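# Two robots carry office block to lab bench

## Task

Get the wooden block that sits on the office bench onto the lab bench, with r1 starting inside the office and r2 starting in the corridor that joins the office and the lab. The office door cannot be opened, but the service window from the office into the corridor is open for passing things through. The lab door can be pushed open only while someone keeps the release button on the office wall pressed. At the finish the lab door must be closed, and neither robot may have fallen over or be left leaning, or the task fails.

## Robot and tools

Robots: r1 and r2 are identical Hello Robot Stretch 4 units. Each has an omni-wheel base, a lift that rides up and down a mast, an arm that telescopes forward, a wrist with yaw, pitch and roll, and a five-finger hand. Each is about 1.6 m tall, and its base edge lies within 0.23 m of its base origin.

Frames: all positions are in metres. The base frame sits on the floor below the base centre, with x ahead, y to the left and z up; hand_pose is reported in it and may be somewhat off. The odometry frame is the base frame as it was at the start. base_odometry only counts wheel rotation, so slip shows up as travel; its heading is in rad, -3.142 to 3.142, positive to the left. Every robot reports in its own frames, so where one robot stands relative to the other can only be judged from the images, lidar_m and wrist_depth_mm.

move: the arguments are r1, r2, cameras and blocking. r1 and r2 are each one object holding that robot's share; leave a robot out and it receives nothing new. Inside a robot's object:
- base: a relative offset from where the base last reported itself. translate_m drives straight, forward positive, -2 to 2 m. strafe_m slides sideways, left positive, -2 to 2 m. rotate_rad spins in place, counter-clockwise seen from above positive, -3.2 to 3.2 rad. translate_m and strafe_m may be sent together for a straight diagonal; rotate_rad goes alone.
- joints: absolute targets by name. lift_m 0 to 1.2 m; arm_m 0 to 0.55 m; wrist_yaw_rad -1.134 to 4.276 (0 ahead, positive left, 3.14 folded back, past 3.4 the arm may interfere); wrist_pitch_rad -1.117 to 4.259 (0 level, 1.57 pointing down); wrist_roll_rad -1.117 to 4.259 (0 palm up, 1.57 palm to the robot's right, 3.14 palm down). hand_little, hand_ring, hand_middle, hand_index and hand_thumb_bend run -1 (curled) to +1 (straight). hand_thumb_turn: +1 beside the palm, -1 opposite the fingers. hand_force_limit -1 to 1 maps linearly to about 0 to 10 N (15 N for thumb motors); hand_speed -0.96 to 1, full speed from +0.48.
- pace: slow, default, fast or max. speeds: a per-joint top speed replacing pace. contact_limits: 0 to 1 for arm_m, lift_m, translate_m, strafe_m, rotate_rad (default 0.5), given only alongside that same command; a base limit persists until the next base command.
- end_of_arm: "enable_torque", sent on its own, to revive wrist motors that shut off.
A joint target out of range is clipped and reported; any other bad value refuses the call, an unknown key makes it invalid. One action can last at most 15 s; a motion still running after 14 s ends as time_out. cameras lists camera names or ["all"]. blocking true (default) returns when everything is at rest; false returns after about 0.5 s while motions carry on. A later move only overrides the targets it names.

wait(seconds 0 to 10, cameras) lets time pass; if moves are running it returns as soon as any robot stops. stop(cameras) brakes all running motions and rebrakes slack wheels. zoom_image(camera, region [x0, y0, x1, y1] in pixels, no more than 504 each way) enlarges part of a camera's latest image. show_instructions shows the reference pages. finished_scene(scene 1) ends the scene for good; the result must hold with no robot help.

Results: the move line gives each moved robot as done or its worst status. base_status and joint_status read done, moving, off_target (resting away from target, maybe still pushing), contact_stop (blocked, goes slack), time_out, limit_stop_at_own_body, limit_stop_at_tilt (lean above 6 degrees; lift, arm and wheels go slack) or torque_fault (wrist motor limp until enable_torque). A robot under "as last shown" was not commanded. on_its_own lists uncommanded behaviour. lidar_m is 12 distances in 30-degree sectors, first straight ahead then counter-clockwise; "-" means nothing seen or closer than 0.25 m. wrist_depth_mm is a 7 by 7 grid of depths, 100 to 2000 mm. base_tilt is in degrees, forward and right positive. A gap above about 0.1 rad between turned_by_wheels and turned_by_imu suggests a bump or slip. motor_effort is percent of maximum, servo_current mA, peaks in brackets. hand_stopped_by gives little, ring, middle, index, thumb_bend, thumb_turn as moving, target, force, stalled or fault; the *_load_n values are fingertip forces, and a lost grip shows only as loads near zero.

An uncommanded stop or a refused call cancels the remaining move, wait and finished_scene calls in that reply.

Hand: the hand point is 0.045 m ahead of the palm; fingers extend about 0.06 to 0.07 m further. With the thumb turned fully across, the hand wraps objects about 0.035 to 0.065 m thick, or handles down to 0.025 m. For a soft grip close at hand_speed -0.94 or below. The wrist camera sits behind the palm and can collide.

Avoid: any firm contact between the robots, including a gripper closing on the other robot's fingers, or a base driving into the other; dropping things from height or hitting fixed objects hard; moving, turning or stopping briskly with over 1 kg in hand and arm_m above 0.2; strong pushes with the hand raised; hand over the base at low lift, or wrist tilted up while rolled or turned right, which trigger self-collision stops. Two robots may differ by about 3 cm per metre of travel.

Each tool is called after "Request:" by a JSON object that holds its "fn" and its "kwargs", one argument or row to a line.

Reference images:

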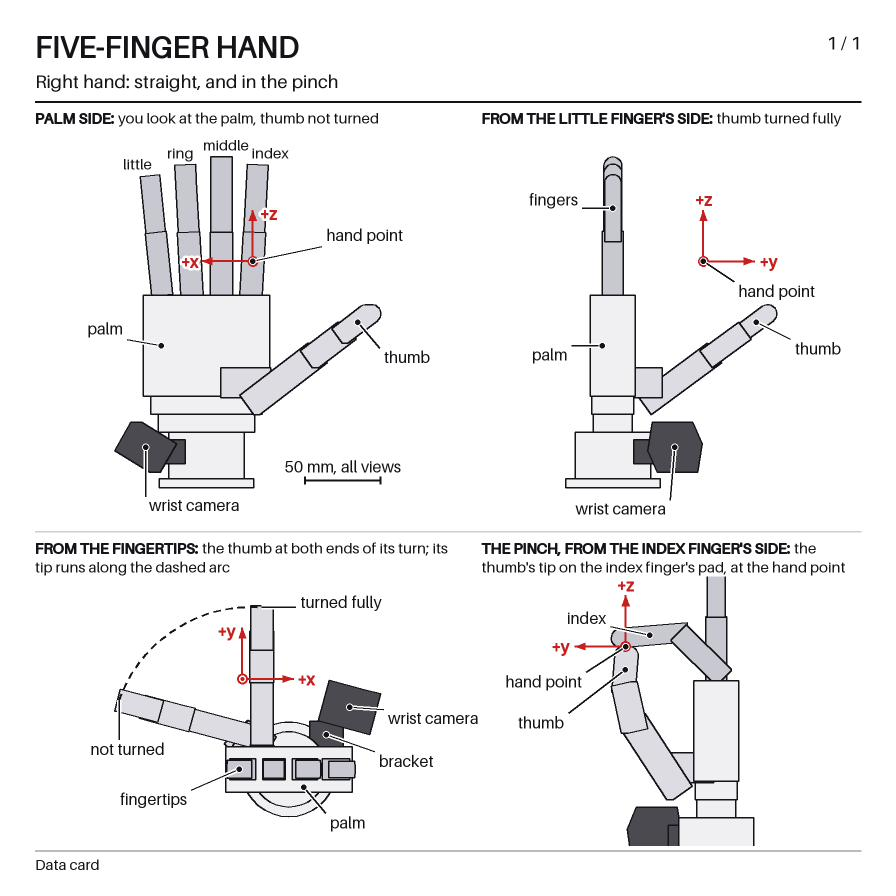

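## Session

Request:
{"fn": "move", "kwargs": {

}}

Scene clock: 0.00 s.
r1.base_odometry: x=+0.000 y=+0.000 heading=+0.000
r1.turned_by_wheels: +0.000
r1.turned_by_imu: +0.000
r1.base_tilt: forward=-0.3 right=+0.1
r1.lidar_m: 1.89 1.20 0.89 0.73 0.78 0.98 0.90 0.91 1.12 2.23 1.89 1.34
r1.base_status: not commanded
r1.joint_positions: lift_m=+0.137 arm_m=+0.000 wrist_yaw_rad=+3.152 wrist_pitch_rad=+0.004 wrist_roll_rad=+0.000 hand_little=+1.000 hand_ring=+1.000 hand_middle=+1.000 hand_index=+1.000 hand_thumb_turn=+1.000 hand_thumb_bend=+1.000 hand_force_limit=+0.000 hand_speed=-0.800
r1.joint_status: not commanded
r1.measured_speeds: all 0
r1.hand_stopped_by: target,target,target,target,target,target
r1.little_load_n: 0.5
r1.ring_load_n: 0.0
r1.middle_load_n: 0.0
r1.index_load_n: 0.0
r1.thumb_bend_load_n: 0.0
r1.thumb_turn_load_n: 0.0
r1.motor_effort: lift_m=+21 arm_m=+3 wheel_0=+0 wheel_1=+2 wheel_2=-1
r1.servo_current: wrist_yaw_rad=46 wrist_pitch_rad=46 wrist_roll_rad=46
r1.hand_pose: x=-0.0521 y=+0.1158 z=+0.3742 quat_wxyz=(-0.502, -0.504, +0.498, +0.496) (m; r1's base frame)
r1.wrist_depth_mm: - 142 - - - - - / - 128 151 - - 1160 831 / - 136 178 - - 1182 831 / 120 143 218 - - 1160 854 / 220 - - - - - - / 227 - 171 171 190 - - / 226 842 109 108 - - -
r2.base_odometry: x=+0.000 y=+0.000 heading=+0.000
r2.turned_by_wheels: +0.000
r2.turned_by_imu: +0.000
r2.base_tilt: forward=+0.0 right=-1.4
r2.lidar_m: 0.72 0.64 0.62 0.75 1.04 2.95 1.41 1.06 1.01 0.95 0.70 0.65
r2.base_status: not commanded
r2.joint_positions: lift_m=+0.215 arm_m=+0.002 wrist_yaw_rad=+3.220 wrist_pitch_rad=+0.004 wrist_roll_rad=+0.000 hand_little=+1.000 hand_ring=+1.000 hand_middle=+1.000 hand_index=+1.000 hand_thumb_turn=+1.000 hand_thumb_bend=+1.000 hand_force_limit=+0.000 hand_speed=-0.800
r2.joint_status: not commanded
r2.measured_speeds: all 0
r2.hand_stopped_by: target,target,target,target,target,target
r2.little_load_n: 0.0
r2.ring_load_n: 0.0
r2.middle_load_n: 0.0
r2.index_load_n: 0.0
r2.thumb_bend_load_n: 0.0
r2.thumb_turn_load_n: 0.0
r2.motor_effort: lift_m=+22 arm_m=-4 wheel_0=+0 wheel_1=+0 wheel_2=+1
r2.servo_current: wrist_yaw_rad=52 wrist_pitch_rad=72 wrist_roll_rad=39
r2.hand_pose: x=-0.0576 y=+0.1005 z=+0.4529 quat_wxyz=(-0.518, -0.520, +0.481, +0.479) (m; r2's base frame)
r2.wrist_depth_mm: - 129 129 - - - - / - - 152 1983 - - - / - 120 164 - - - - / 135 134 190 - - - - / 215 - - - - - - / 216 1042 125 126 - - - / 217 - - - - - -
pictures: r1_head_camera, r1_head_left_camera, r1_head_right_camera, r1_wrist_camera, r2_head_camera, r2_head_left_camera, r2_head_right_camera, r2_wrist_camera
Images, in order (width x height): r1_head_camera 420x560, r1_head_left_camera 420x672, r1_head_right_camera 420x672, r1_wrist_camera 616x392, r2_head_camera 420x560, r2_head_left_camera 420x672, r2_head_right_camera 420x672, r2_wrist_camera 616x392.

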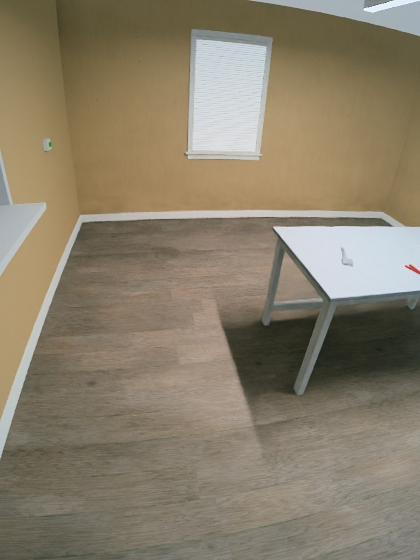

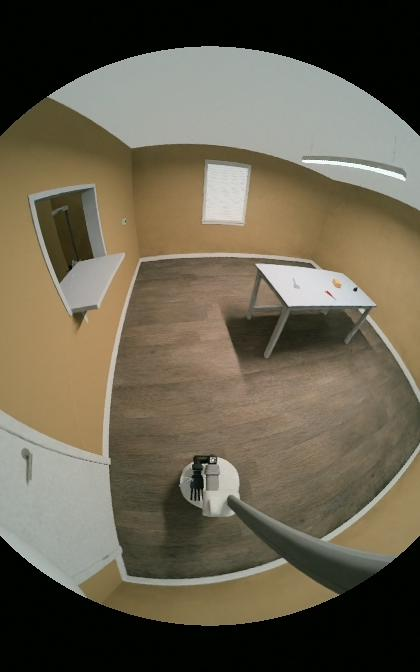

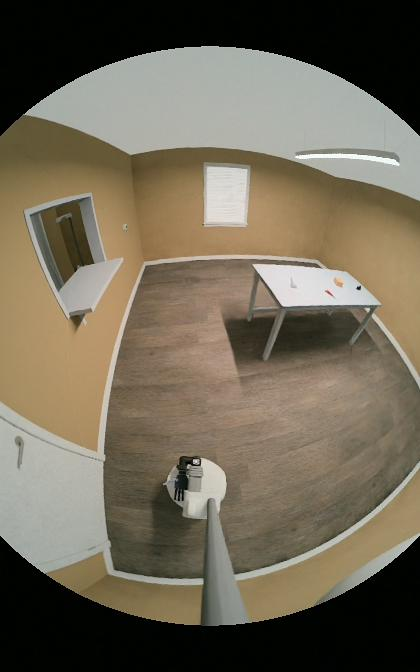

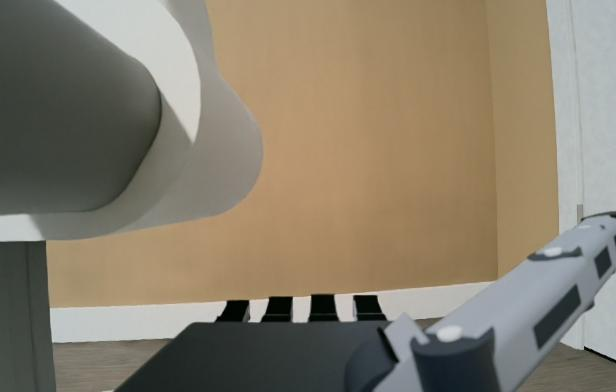

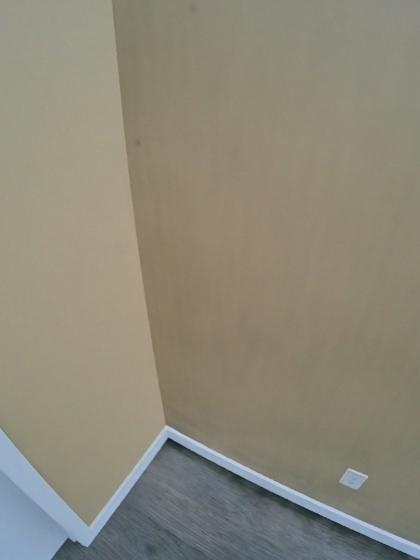

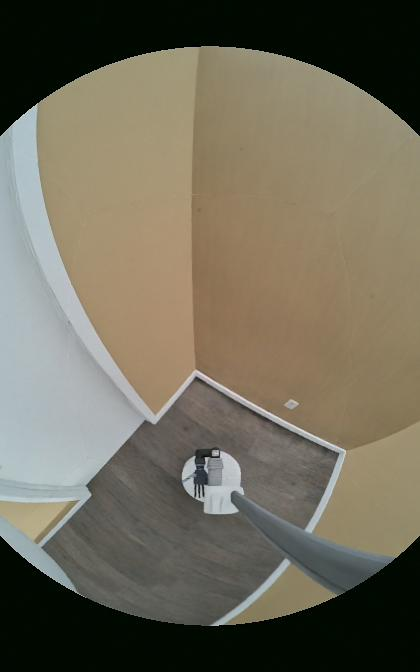

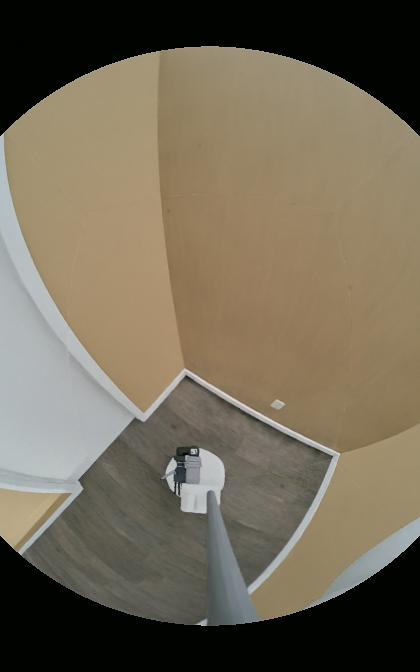

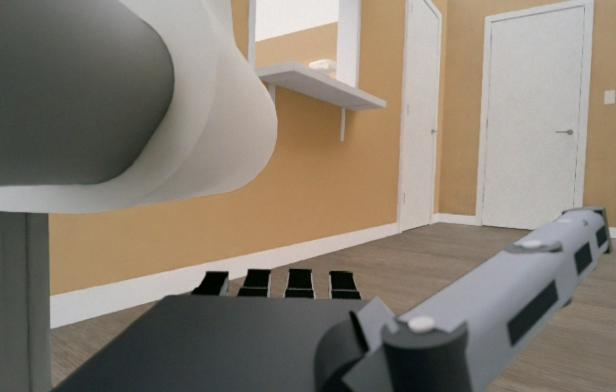

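Request:
{"fn": "zoom_image", "kwargs": {
  "camera": "r1_head_camera",
  "region": [200, 200, 420, 400]
}}

Request:
{"fn": "zoom_image", "kwargs": {
  "camera": "r1_head_left_camera",
  "region": [200, 200, 420, 400]
}}

Request:
{"fn": "zoom_image", "kwargs": {
  "camera": "r1_head_left_camera",
  "region": [0, 150, 200, 350]
}}

Request:
{"fn": "zoom_image", "kwargs": {
  "camera": "r2_wrist_camera",
  "region": [200, 0, 616, 392]
}}

Scaled by 2.291 from the camera's 420x560 image, which has a finer 1200x1600 frame.

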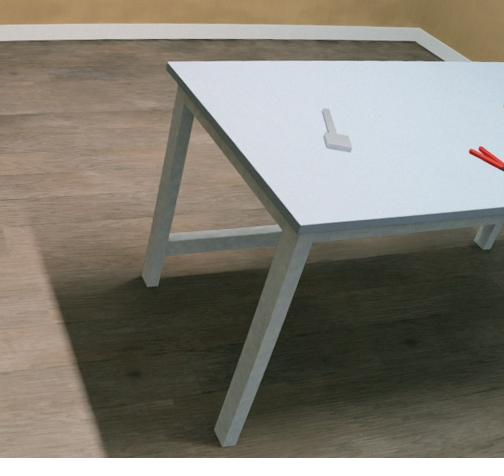

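Scaled by 2.291 from the camera's 420x672 image, which has a finer 600x960 frame.

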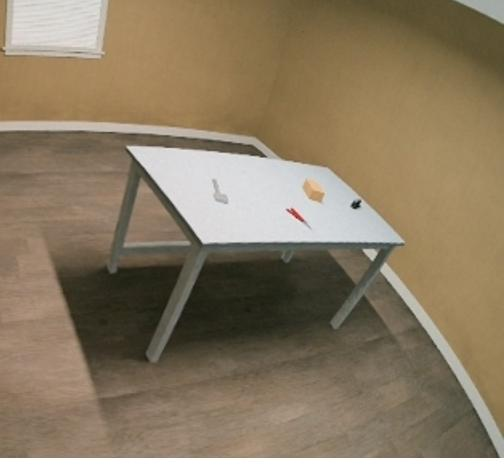

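Scaled by 2.520 from the camera's 420x672 image, which has a finer 600x960 frame.

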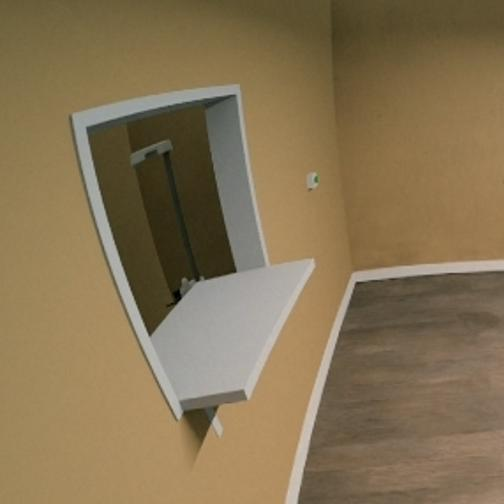

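Scaled by 1.212.

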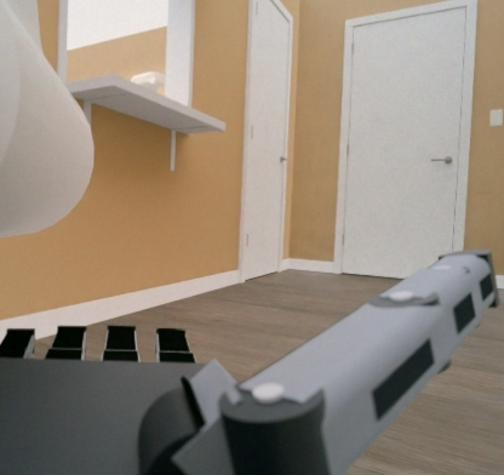

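Request:
{"fn": "move", "kwargs": {
  "r2": {"base": {"rotate_rad": 1.3}},
  "r1": {"base": {"rotate_rad": -0.7}},
  "cameras": ["r1_head_camera", "r2_head_camera", "r2_head_left_camera", "r2_wrist_camera"]
}}

Scene clock: 10.57 s.
move: r1 done; r2 done
r1.base_odometry: x=+0.000 y=+0.000 heading=-0.700
r1.turned_by_wheels: -0.700
r1.turned_by_imu: -0.706
r1.base_tilt: forward=-0.4 right=+0.1
r1.lidar_m: 1.31 1.37 1.50 1.00 0.77 0.73 0.86 0.93 0.90 1.01 1.63 3.46
r1.base_status: done
r1.joint_positions: lift_m=+0.137 arm_m=+0.000 wrist_yaw_rad=+3.152 wrist_pitch_rad=+0.004 wrist_roll_rad=+0.000 hand_little=+1.000 hand_ring=+1.000 hand_middle=+1.000 hand_index=+1.000 hand_thumb_turn=+1.000 hand_thumb_bend=+1.000 hand_force_limit=+0.000 hand_speed=-0.800
r1.joint_status: not commanded
r1.measured_speeds: all 0
r1.hand_stopped_by: target,target,target,target,target,target
r1.little_load_n: 0.0
r1.ring_load_n: 0.0
r1.middle_load_n: 0.0
r1.index_load_n: 0.0
r1.thumb_bend_load_n: 0.0
r1.thumb_turn_load_n: 0.0
r1.motor_effort: lift_m=+21(21) arm_m=+4(4) wheel_0=+2(8) wheel_1=+1(11) wheel_2=+2(7)
r1.servo_current: wrist_yaw_rad=59(59) wrist_pitch_rad=46(65) wrist_roll_rad=39(59)
r1.hand_pose: x=-0.0521 y=+0.1158 z=+0.3742 quat_wxyz=(-0.502, -0.504, +0.498, +0.496) (m; r1's base frame)
r1.wrist_depth_mm: - 143 1336 - - - - / - 129 153 1138 - - - / - 130 180 1118 - - - / 120 142 220 1118 - - - / 220 - 1336 1118 - - - / 229 - 196 193 168 - - / - 842 109 108 - - -
r2.base_odometry: x=+0.000 y=+0.000 heading=+1.300
r2.turned_by_wheels: +1.300
r2.turned_by_imu: +1.313
r2.base_tilt: forward=+0.0 right=-1.4
r2.lidar_m: 0.72 0.86 1.33 1.58 1.19 1.01 1.02 0.79 0.67 0.66 0.72 0.62
r2.base_status: done
r2.joint_positions: lift_m=+0.215 arm_m=+0.002 wrist_yaw_rad=+3.220 wrist_pitch_rad=+0.004 wrist_roll_rad=+0.000 hand_little=+1.000 hand_ring=+1.000 hand_middle=+1.000 hand_index=+1.000 hand_thumb_turn=+1.000 hand_thumb_bend=+1.000 hand_force_limit=+0.000 hand_speed=-0.800
r2.joint_status: not commanded
r2.measured_speeds: all 0
r2.hand_stopped_by: target,target,target,target,target,target
r2.little_load_n: 0.0
r2.ring_load_n: 0.0
r2.middle_load_n: 0.0
r2.index_load_n: 0.0
r2.thumb_bend_load_n: 0.0
r2.thumb_turn_load_n: 0.0
r2.motor_effort: lift_m=+22(23) arm_m=-4(4) wheel_0=-1(6) wheel_1=+1(6) wheel_2=-1(8)
r2.servo_current: wrist_yaw_rad=52(59) wrist_pitch_rad=33(91) wrist_roll_rad=33(52)
r2.hand_pose: x=-0.0576 y=+0.1005 z=+0.4529 quat_wxyz=(-0.518, -0.520, +0.481, +0.479) (m; r2's base frame)
r2.wrist_depth_mm: - 129 129 - - - - / - - 151 - - - - / - 120 163 - - - - / 135 134 189 - - - - / 214 - - - - - - / 216 - 125 126 - - - / 216 - - - - - -
pictures: r1_head_camera, r2_head_camera, r2_head_left_camera, r2_wrist_camera
Images, in order (width x height): r1_head_camera 420x560, r2_head_camera 420x560, r2_head_left_camera 420x672, r2_wrist_camera 616x392.

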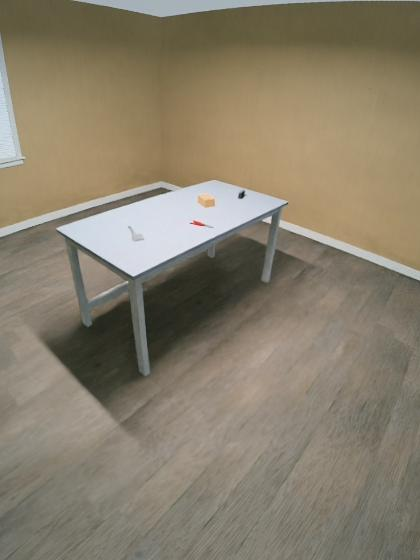

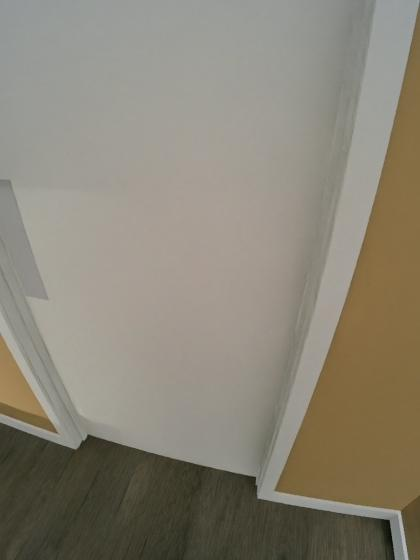

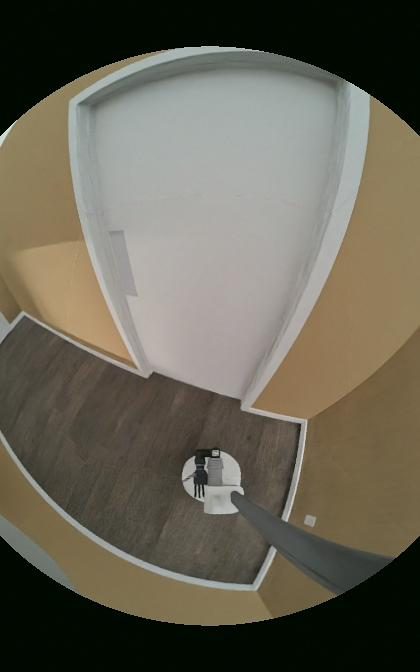

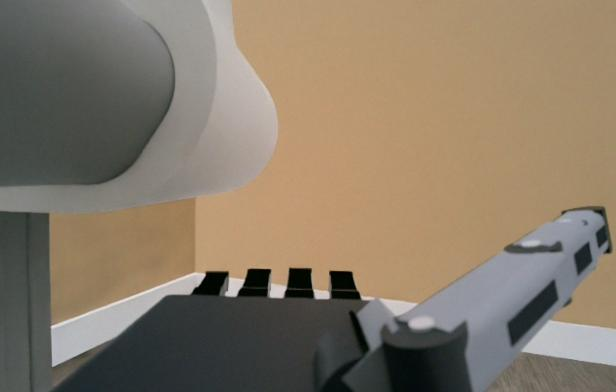

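Request:
{"fn": "move", "kwargs": {
  "r1": {"base": {"rotate_rad": 0.7}},
  "r2": {"base": {"rotate_rad": -2.9}},
  "cameras": ["r2_head_camera", "r2_head_left_camera", "r2_wrist_camera"]
}}

Request:
{"fn": "move", "kwargs": {
  "r1": {"base": {"strafe_m": -0.9}},
  "cameras": ["r1_head_camera", "r1_head_left_camera", "r1_wrist_camera"]
}}

Scene clock: 34.57 s.
move: r1 done; r2 done
r1.base_odometry: x=+0.000 y=+0.000 heading=+0.000
r1.turned_by_wheels: +0.700
r1.turned_by_imu: +0.707
r1.base_tilt: forward=-0.4 right=+0.1
r1.lidar_m: 1.89 1.20 0.90 0.74 0.78 0.95 0.91 0.91 1.13 2.19 1.87 1.31
r1.base_status: done
r1.joint_positions: lift_m=+0.137 arm_m=+0.000 wrist_yaw_rad=+3.152 wrist_pitch_rad=+0.004 wrist_roll_rad=+0.000 hand_little=+1.000 hand_ring=+1.000 hand_middle=+1.000 hand_index=+1.000 hand_thumb_turn=+1.000 hand_thumb_bend=+1.000 hand_force_limit=+0.000 hand_speed=-0.800
r1.joint_status: not commanded
r1.measured_speeds: all 0
r1.hand_stopped_by: target,target,target,target,target,target
r1.little_load_n: 0.0
r1.ring_load_n: 0.0
r1.middle_load_n: 0.0
r1.index_load_n: 0.0
r1.thumb_bend_load_n: 0.0
r1.thumb_turn_load_n: 0.5
r1.motor_effort: lift_m=+21(21) arm_m=+4(4) wheel_0=-3(8) wheel_1=+1(13) wheel_2=-2(8)
r1.servo_current: wrist_yaw_rad=39(59) wrist_pitch_rad=46(72) wrist_roll_rad=46(65)
r1.hand_pose: x=-0.0521 y=+0.1158 z=+0.3742 quat_wxyz=(-0.502, -0.504, +0.498, +0.496) (m; r1's base frame)
r1.wrist_depth_mm: - 142 - - - - 842 / - 129 156 - - 1160 831 / - 137 181 - - 1182 831 / 120 143 208 - - 1182 842 / 220 - - - - - - / 229 - 171 171 190 - - / 225 842 109 109 - - -
r2.base_odometry: x=+0.000 y=+0.000 heading=-1.600
r2.turned_by_wheels: -2.900
r2.turned_by_imu: -2.927
r2.base_tilt: forward=+0.0 right=-1.4
r2.lidar_m: 0.96 0.71 0.66 0.73 0.65 0.60 0.72 1.03 2.73 1.42 1.06 0.99
r2.base_status: done
r2.joint_positions: lift_m=+0.215 arm_m=+0.002 wrist_yaw_rad=+3.220 wrist_pitch_rad=+0.004 wrist_roll_rad=+0.000 hand_little=+1.000 hand_ring=+1.000 hand_middle=+1.000 hand_index=+1.000 hand_thumb_turn=+1.000 hand_thumb_bend=+1.000 hand_force_limit=+0.000 hand_speed=-0.800
r2.joint_status: not commanded
r2.measured_speeds: all 0
r2.hand_stopped_by: target,target,target,target,target,target
r2.little_load_n: 0.0
r2.ring_load_n: 0.0
r2.middle_load_n: 0.0
r2.index_load_n: 0.0
r2.thumb_bend_load_n: 0.0
r2.thumb_turn_load_n: 0.0
r2.motor_effort: lift_m=+22(23) arm_m=-4(4) wheel_0=+2(6) wheel_1=-1(7) wheel_2=+1(7)
r2.servo_current: wrist_yaw_rad=52(59) wrist_pitch_rad=65(85) wrist_roll_rad=52(59)
r2.hand_pose: x=-0.0576 y=+0.1005 z=+0.4529 quat_wxyz=(-0.518, -0.520, +0.481, +0.479) (m; r2's base frame)
r2.wrist_depth_mm: - 129 129 - 778 691 544 / - - 152 - 798 699 - / - 120 164 - 788 707 549 / 135 134 213 - 809 699 559 / 214 1138 1182 - 798 715 - / 226 1118 134 126 - - - / 217 - - - - - -
pictures: r2_head_camera, r2_head_left_camera, r2_wrist_camera
Images, in order (width x height): r2_head_camera 420x560, r2_head_left_camera 420x672, r2_wrist_camera 616x392.

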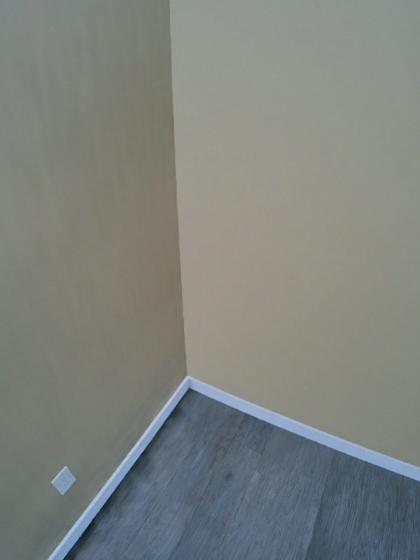

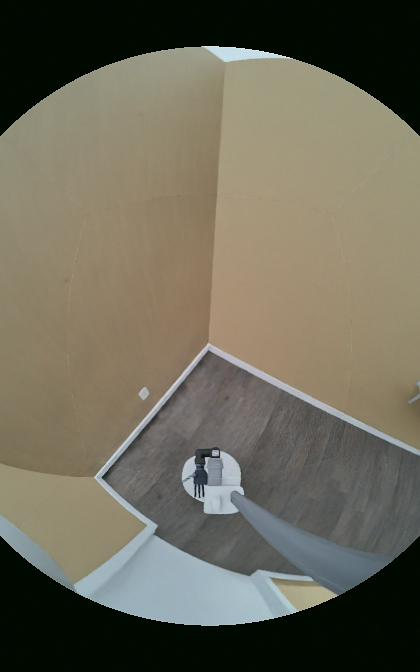

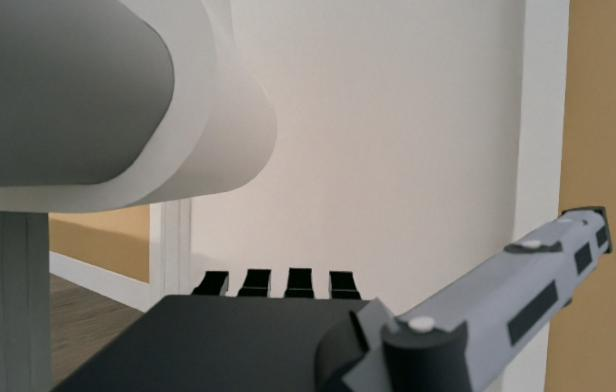

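Scene clock: 38.90 s.
move: r1 done
r1.base_odometry: x=+0.000 y=-0.900 heading=+0.000
r1.turned_by_wheels: +0.000
r1.turned_by_imu: -0.003
r1.base_tilt: forward=-0.3 right=+0.1
r1.lidar_m: 1.20 3.01 1.88 1.64 1.39 0.83 0.76 0.78 0.92 1.79 2.62 1.36
r1.base_status: done
r1.joint_positions: lift_m=+0.137 arm_m=+0.000 wrist_yaw_rad=+3.152 wrist_pitch_rad=+0.004 wrist_roll_rad=+0.000 hand_little=+1.000 hand_ring=+1.000 hand_middle=+1.000 hand_index=+1.000 hand_thumb_turn=+1.000 hand_thumb_bend=+1.000 hand_force_limit=+0.000 hand_speed=-0.800
r1.joint_status: not commanded
r1.measured_speeds: all 0
r1.hand_stopped_by: target,target,target,target,target,target
r1.little_load_n: 0.0
r1.ring_load_n: 0.0
r1.middle_load_n: 0.0
r1.index_load_n: 0.0
r1.thumb_bend_load_n: 0.0
r1.thumb_turn_load_n: 0.0
r1.motor_effort: lift_m=+21(21) arm_m=+4(4) wheel_0=+1(11) wheel_1=+0(13) wheel_2=-1(3)
r1.servo_current: wrist_yaw_rad=52(72) wrist_pitch_rad=65(65) wrist_roll_rad=46(72)
r1.hand_pose: x=-0.0521 y=+0.1158 z=+0.3742 quat_wxyz=(-0.502, -0.504, +0.498, +0.496) (m; r1's base frame)
r1.wrist_depth_mm: - 143 - - - - - / - 130 155 - - - - / - 137 183 - - - - / 121 143 213 - - - - / 221 - - - - - - / 229 - 171 170 168 - - / - - 109 108 - - -
r2: as last shown
r2.turned_by_wheels: +0.000
r2.turned_by_imu: +0.000
r2.base_tilt: forward=-0.1 right=-1.4
r2.lidar_m: 0.95 0.69 0.67 0.72 0.64 0.61 0.75 1.06 2.73 1.42 1.07 0.99
r2.motor_effort: lift_m=+22(23) arm_m=-4(4) wheel_0=+2(2) wheel_1=-1(2) wheel_2=+1(1)
r2.servo_current: wrist_yaw_rad=46(59) wrist_pitch_rad=39(98) wrist_roll_rad=33(65)
r2.wrist_depth_mm: - 129 129 - 778 691 544 / - - 152 - 788 691 - / - 120 163 - 788 707 549 / 135 134 213 - 809 691 554 / 215 1138 1182 - 798 715 - / 226 1118 134 126 - - - / 218 - - - - - -
pictures: r1_head_camera, r1_head_left_camera, r1_wrist_camera
Images, in order (width x height): r1_head_camera 420x560, r1_head_left_camera 420x672, r1_wrist_camera 616x392.

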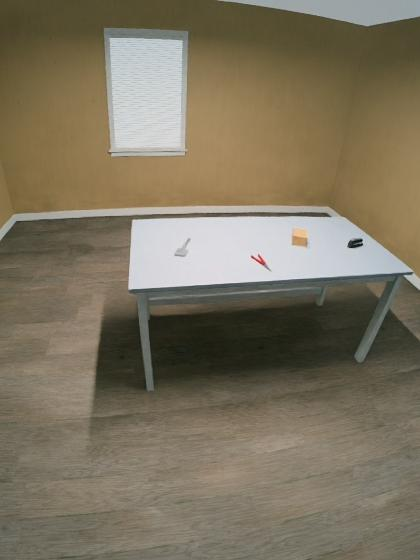

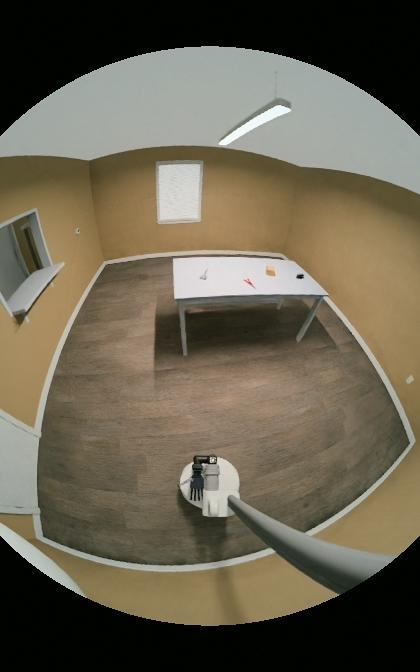

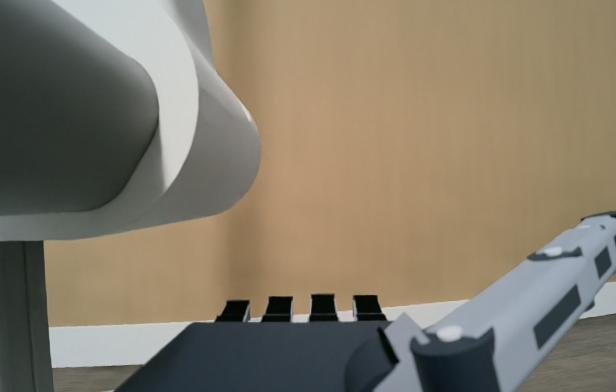

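Request:
{"fn": "zoom_image", "kwargs": {
  "camera": "r1_head_camera",
  "region": [220, 200, 400, 300]
}}

Request:
{"fn": "move", "kwargs": {
  "r1": {"base": {"strafe_m": -0.5}, "joints": {"lift_m": 1.0}},
  "r2": {"base": {"rotate_rad": 0.35}, "joints": {"lift_m": 1.0}}
}}

Request:
{"fn": "move", "kwargs": {
  "r1": {"joints": {"wrist_yaw_rad": 0.0, "wrist_pitch_rad": 1.3}},
  "r2": {"joints": {"wrist_yaw_rad": 0.0}},
  "cameras": ["all"]
}}

Scaled by 2.800 from the camera's 420x560 image, which has a finer 1200x1600 frame.

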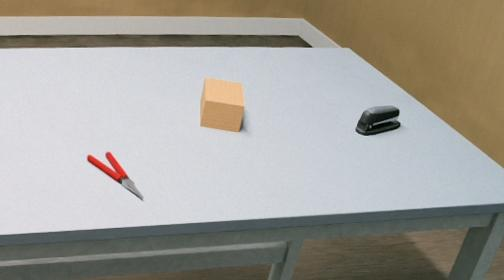

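Scene clock: 57.47 s.
move: r1 done; r2 done
r1.base_odometry: x=+0.000 y=-1.400 heading=+0.000
r1.turned_by_wheels: +0.000
r1.turned_by_imu: -0.001
r1.base_tilt: forward=-0.3 right=+0.1
r1.lidar_m: 1.30 1.29 2.34 2.12 1.22 0.75 0.64 0.66 0.83 1.56 2.11 1.48
r1.base_status: done
r1.joint_positions: lift_m=+1.000 arm_m=+0.000 wrist_yaw_rad=+3.152 wrist_pitch_rad=+0.004 wrist_roll_rad=+0.000 hand_little=+1.000 hand_ring=+1.000 hand_middle=+1.000 hand_index=+1.000 hand_thumb_turn=+1.000 hand_thumb_bend=+1.000 hand_force_limit=+0.000 hand_speed=-0.800
r1.joint_status: all done
r1.measured_speeds: all 0
r1.hand_stopped_by: target,target,target,target,target,target
r1.little_load_n: 0.5
r1.ring_load_n: 0.0
r1.middle_load_n: 0.0
r1.index_load_n: 0.0
r1.thumb_bend_load_n: 0.0
r1.thumb_turn_load_n: 0.0
r1.motor_effort: lift_m=+26(30) arm_m=+3(4) wheel_0=+1(11) wheel_1=+0(13) wheel_2=+0(3)
r1.servo_current: wrist_yaw_rad=46(65) wrist_pitch_rad=59(65) wrist_roll_rad=52(65)
r1.hand_pose: x=-0.0521 y=+0.1158 z=+1.2370 quat_wxyz=(-0.502, -0.504, +0.498, +0.496) (m; r1's base frame)
r1.wrist_depth_mm: - 143 - - - - - / - 130 155 - - - - / - 137 182 - - - - / 121 143 213 - - - - / 221 - - - - - - / 229 - 171 171 168 - - / - - 109 108 - - -
r2.base_odometry: x=+0.000 y=+0.000 heading=-1.250
r2.turned_by_wheels: +0.350
r2.turned_by_imu: +0.353
r2.base_tilt: forward=+0.0 right=-1.4
r2.lidar_m: 0.75 0.67 0.70 0.70 0.63 0.69 0.90 1.63 1.41 1.11 1.01 1.02
r2.base_status: done
r2.joint_positions: lift_m=+1.000 arm_m=+0.002 wrist_yaw_rad=+3.220 wrist_pitch_rad=+0.004 wrist_roll_rad=+0.000 hand_little=+1.000 hand_ring=+1.000 hand_middle=+1.000 hand_index=+1.000 hand_thumb_turn=+1.000 hand_thumb_bend=+1.000 hand_force_limit=+0.000 hand_speed=-0.800
r2.joint_status: all done
r2.measured_speeds: all 0
r2.hand_stopped_by: target,target,target,target,target,target
r2.little_load_n: 0.0
r2.ring_load_n: 0.0
r2.middle_load_n: 0.0
r2.index_load_n: 0.0
r2.thumb_bend_load_n: 0.0
r2.thumb_turn_load_n: 0.0
r2.motor_effort: lift_m=+27(34) arm_m=-4(4) wheel_0=+0(6) wheel_1=+1(6) wheel_2=-1(6)
r2.servo_current: wrist_yaw_rad=52(59) wrist_pitch_rad=91(91) wrist_roll_rad=52(59)
r2.hand_pose: x=-0.0576 y=+0.1005 z=+1.2371 quat_wxyz=(-0.518, -0.520, +0.481, +0.479) (m; r2's base frame)
r2.wrist_depth_mm: - 129 129 1182 854 732 621 / - - 151 1182 - 732 621 / - 120 163 1182 - 732 621 / 136 134 210 1182 - 741 627 / 224 - - 1205 - 759 - / 227 - 125 126 - - - / 217 - - - - - -
pictures: none

Scene clock: 59.87 s.
move: r1 done; r2 done
r1.base_odometry: x=+0.000 y=-1.400 heading=+0.000
r1.turned_by_wheels: +0.000
r1.turned_by_imu: +0.000
r1.base_tilt: forward=-0.3 right=+0.2
r1.lidar_m: 1.27 1.31 2.35 2.14 1.19 0.73 0.65 0.68 0.82 1.55 2.14 1.47
r1.base_status: not commanded
r1.joint_positions: lift_m=+1.000 arm_m=+0.000 wrist_yaw_rad=+0.002 wrist_pitch_rad=+1.300 wrist_roll_rad=+0.000 hand_little=+1.000 hand_ring=+1.000 hand_middle=+1.000 hand_index=+1.000 hand_thumb_turn=+1.000 hand_thumb_bend=+1.000 hand_force_limit=+0.000 hand_speed=-0.800
r1.joint_status: all done
r1.measured_speeds: all 0
r1.hand_stopped_by: target,target,target,target,target,target
r1.little_load_n: 0.0
r1.ring_load_n: 0.0
r1.middle_load_n: 0.0
r1.index_load_n: 0.0
r1.thumb_bend_load_n: 0.0
r1.thumb_turn_load_n: 0.0
r1.motor_effort: lift_m=+25(26) arm_m=+4(4) wheel_0=+1(1) wheel_1=+0(1) wheel_2=+0(0)
r1.servo_current: wrist_yaw_rad=33(124) wrist_pitch_rad=52(78) wrist_roll_rad=46(72)
r1.hand_pose: x=+0.2884 y=-0.1180 z=+0.9805 quat_wxyz=(+0.095, +0.700, +0.701, +0.096) (m; r1's base frame)
r1.wrist_depth_mm: 1366 1366 1366 1336 1336 1308 1308 / 1336 1336 1281 1281 1255 1255 1255 / 1255 1255 1255 1229 1229 1205 1182 / 1229 1205 1205 1182 1160 1160 1138 / 1138 1138 1118 1138 1118 1118 - / 1098 1118 1098 193 1078 - - / 1060 1060 109 108 - - -
r2.base_odometry: x=+0.000 y=+0.000 heading=-1.250
r2.turned_by_wheels: +0.000
r2.turned_by_imu: +0.000
r2.base_tilt: forward=+0.0 right=-1.4
r2.lidar_m: 0.77 0.66 0.69 0.68 0.62 0.70 0.87 1.58 1.42 1.13 1.00 1.02
r2.base_status: not commanded
r2.joint_positions: lift_m=+1.000 arm_m=+0.002 wrist_yaw_rad=+0.002 wrist_pitch_rad=+0.004 wrist_roll_rad=+0.000 hand_little=+1.000 hand_ring=+1.000 hand_middle=+1.000 hand_index=+1.000 hand_thumb_turn=+1.000 hand_thumb_bend=+1.000 hand_force_limit=+0.000 hand_speed=-0.800
r2.joint_status: all done
r2.measured_speeds: all 0
r2.hand_stopped_by: target,target,target,target,target,target
r2.little_load_n: 0.0
r2.ring_load_n: 0.0
r2.middle_load_n: 0.0
r2.index_load_n: 0.0
r2.thumb_bend_load_n: 0.0
r2.thumb_turn_load_n: 0.0
r2.motor_effort: lift_m=+27(28) arm_m=-4(4) wheel_0=+0(1) wheel_1=+0(1) wheel_2=-1(1)
r2.servo_current: wrist_yaw_rad=39(117) wrist_pitch_rad=72(85) wrist_roll_rad=46(65)
r2.hand_pose: x=+0.3946 y=-0.1178 z=+1.2371 quat_wxyz=(+0.498, +0.500, +0.502, +0.500) (m; r2's base frame)
r2.wrist_depth_mm: 462 525 609 - - - - / 466 525 609 - - - - / 466 535 609 - - - - / 480 535 621 - - - - / 480 549 609 - - - - / 484 535 134 126 - - - / 480 - - - - - -
pictures: r1_head_camera, r1_head_left_camera, r1_head_right_camera, r1_wrist_camera, r2_head_camera, r2_head_left_camera, r2_head_right_camera, r2_wrist_camera
Images, in order (width x height): r1_head_camera 420x560, r1_head_left_camera 420x672, r1_head_right_camera 420x672, r1_wrist_camera 616x392, r2_head_camera 420x560, r2_head_left_camera 420x672, r2_head_right_camera 420x672, r2_wrist_camera 616x392.

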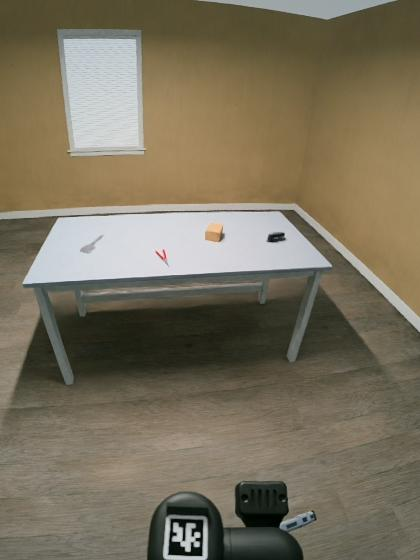

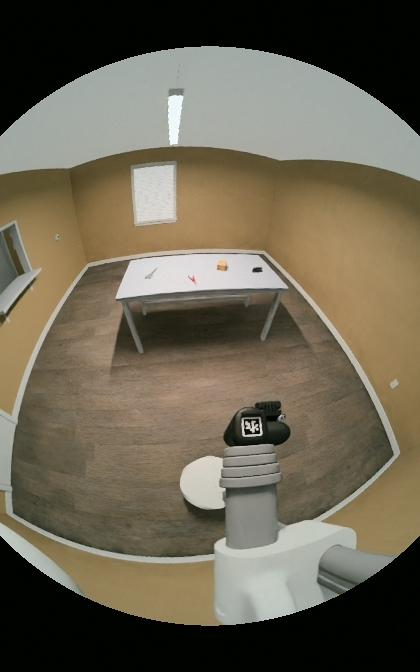

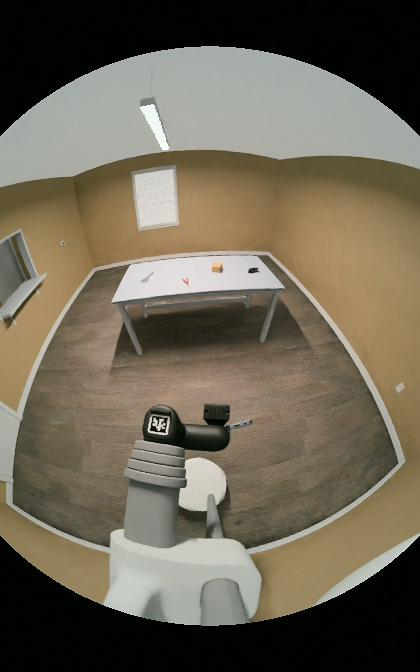

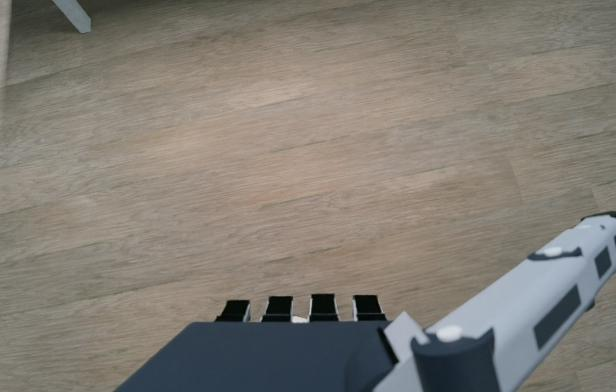

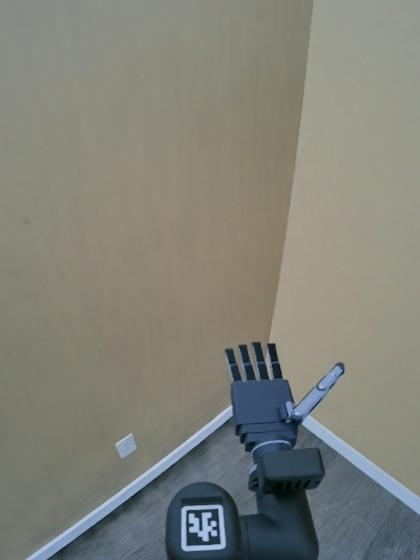

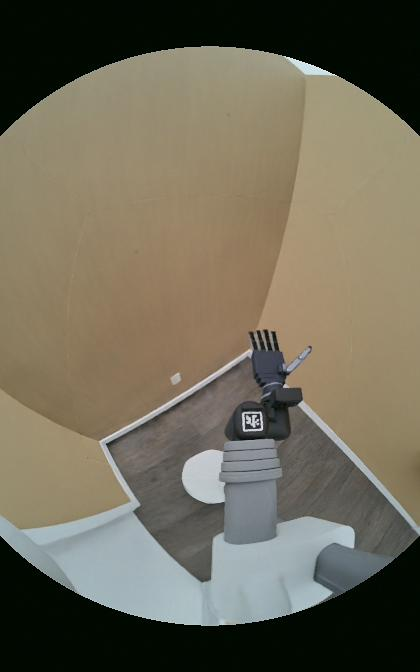

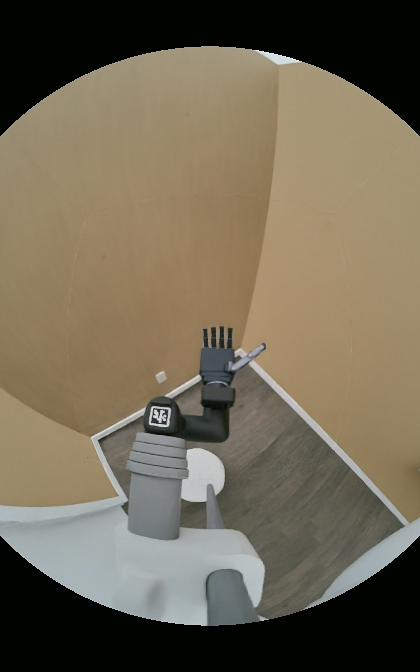

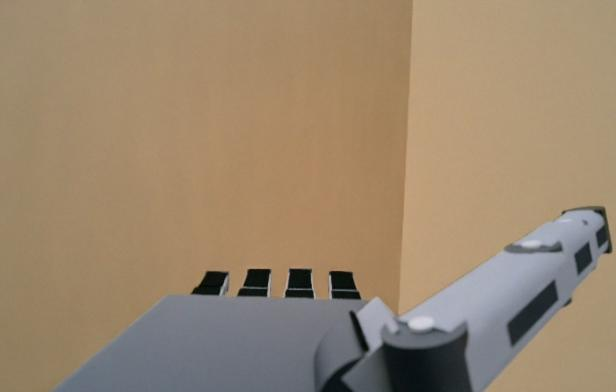

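Request:
{"fn": "move", "kwargs": {
  "r1": {"base": {"translate_m": 0.75}},
  "r2": {"base": {"rotate_rad": -1.0}},
  "cameras": ["r1_head_camera", "r1_wrist_camera", "r2_head_camera", "r2_head_left_camera", "r2_head_right_camera", "r2_wrist_camera"]
}}

Scene clock: 75.13 s.
move: r1 done; r2 done
r1.base_odometry: x=+0.750 y=-1.400 heading=+0.000
r1.turned_by_wheels: +0.000
r1.turned_by_imu: -0.002
r1.base_tilt: forward=-0.4 right=+0.1
r1.lidar_m: 0.55 0.57 0.71 2.19 2.31 1.57 1.38 1.40 1.70 1.95 1.94 0.62
r1.base_status: done
r1.joint_positions: lift_m=+1.000 arm_m=+0.000 wrist_yaw_rad=+0.002 wrist_pitch_rad=+1.300 wrist_roll_rad=+0.000 hand_little=+1.000 hand_ring=+1.000 hand_middle=+1.000 hand_index=+1.000 hand_thumb_turn=+1.000 hand_thumb_bend=+1.000 hand_force_limit=+0.000 hand_speed=-0.800
r1.joint_status: not commanded
r1.measured_speeds: all 0
r1.hand_stopped_by: target,target,target,target,target,target
r1.little_load_n: 0.0
r1.ring_load_n: 0.0
r1.middle_load_n: 0.0
r1.index_load_n: 0.0
r1.thumb_bend_load_n: 0.0
r1.thumb_turn_load_n: 0.0
r1.motor_effort: lift_m=+25(26) arm_m=+4(4) wheel_0=+1(8) wheel_1=+2(13) wheel_2=+0(11)
r1.servo_current: wrist_yaw_rad=52(72) wrist_pitch_rad=39(65) wrist_roll_rad=39(65)
r1.hand_pose: x=+0.2884 y=-0.1180 z=+0.9805 quat_wxyz=(+0.095, +0.700, +0.701, +0.096) (m; r1's base frame)
r1.wrist_depth_mm: - 1336 1308 1336 1308 1308 - / 1336 1308 1281 1281 1281 1281 1229 / 1281 1229 1229 1229 1229 1205 1205 / 1205 1205 1182 1182 1160 1160 1160 / 1160 1160 1138 1118 1118 1098 - / 1118 1098 1098 193 1078 - - / 1078 1060 109 109 - - -
r2.base_odometry: x=+0.000 y=+0.000 heading=-2.250
r2.turned_by_wheels: -1.000
r2.turned_by_imu: -1.009
r2.base_tilt: forward=+0.0 right=-1.4
r2.lidar_m: 1.01 1.06 0.73 0.68 0.69 0.68 0.62 0.72 0.94 1.84 1.43 1.10
r2.base_status: done
r2.joint_positions: lift_m=+1.000 arm_m=+0.002 wrist_yaw_rad=+0.002 wrist_pitch_rad=+0.004 wrist_roll_rad=+0.000 hand_little=+1.000 hand_ring=+1.000 hand_middle=+1.000 hand_index=+1.000 hand_thumb_turn=+1.000 hand_thumb_bend=+1.000 hand_force_limit=+0.000 hand_speed=-0.800
r2.joint_status: not commanded
r2.measured_speeds: all 0
r2.hand_stopped_by: target,target,target,target,target,target
r2.little_load_n: 0.0
r2.ring_load_n: 0.0
r2.middle_load_n: 0.0
r2.index_load_n: 0.0
r2.thumb_bend_load_n: 0.0
r2.thumb_turn_load_n: 0.0
r2.motor_effort: lift_m=+27(27) arm_m=-4(4) wheel_0=+0(6) wheel_1=+0(5) wheel_2=+1(7)
r2.servo_current: wrist_yaw_rad=46(65) wrist_pitch_rad=52(85) wrist_roll_rad=39(65)
r2.hand_pose: x=+0.3945 y=-0.1179 z=+1.2371 quat_wxyz=(+0.499, +0.501, +0.501, +0.499) (m; r2's base frame)
r2.wrist_depth_mm: - - - - - - - / - - - - - - - / - - - - - - - / - - - - - - - / - - - - - - - / - - 125 126 - - - / - - - - - - -
pictures: r1_head_camera, r1_wrist_camera, r2_head_camera, r2_head_left_camera, r2_head_right_camera, r2_wrist_camera
Images, in order (width x height): r1_head_camera 420x560, r1_wrist_camera 616x392, r2_head_camera 420x560, r2_head_left_camera 420x672, r2_head_right_camera 420x672, r2_wrist_camera 616x392.

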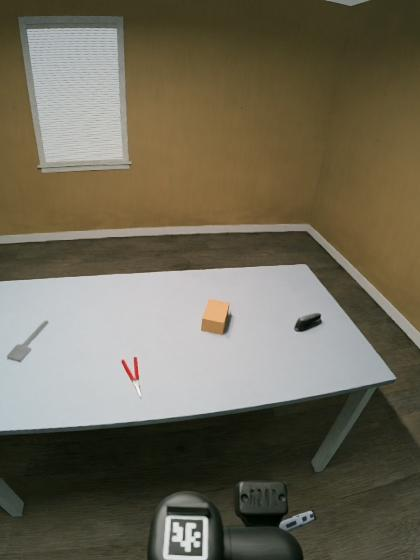

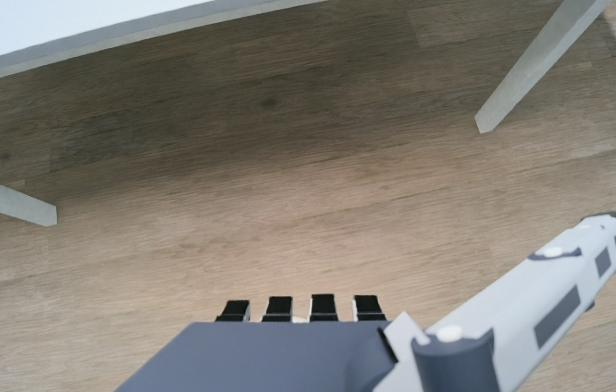

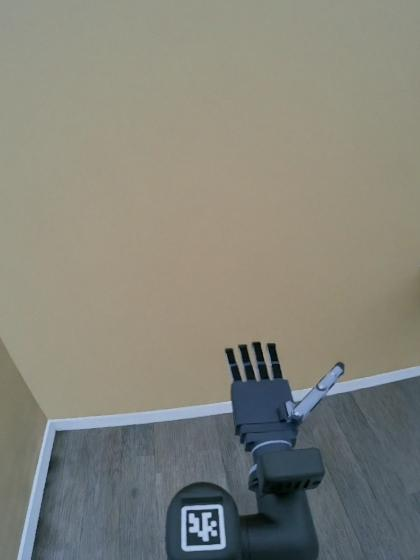

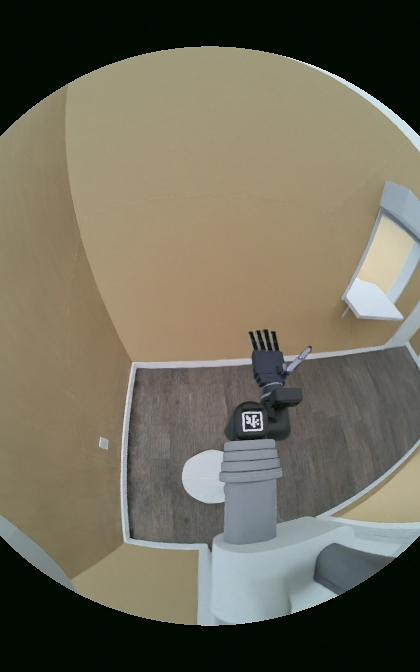

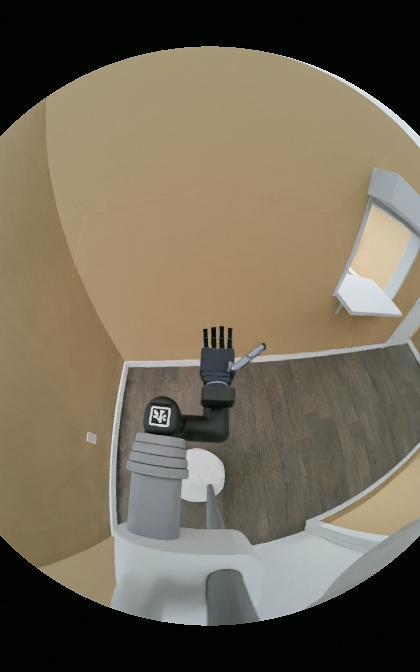

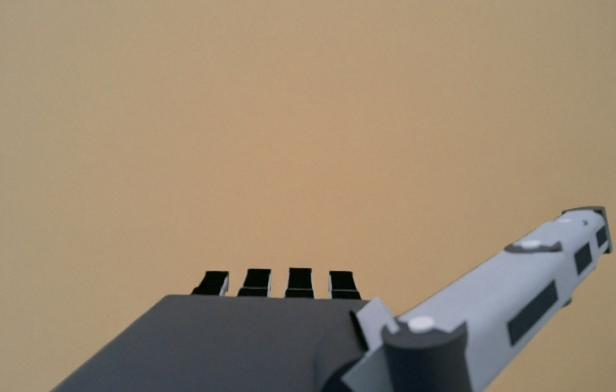

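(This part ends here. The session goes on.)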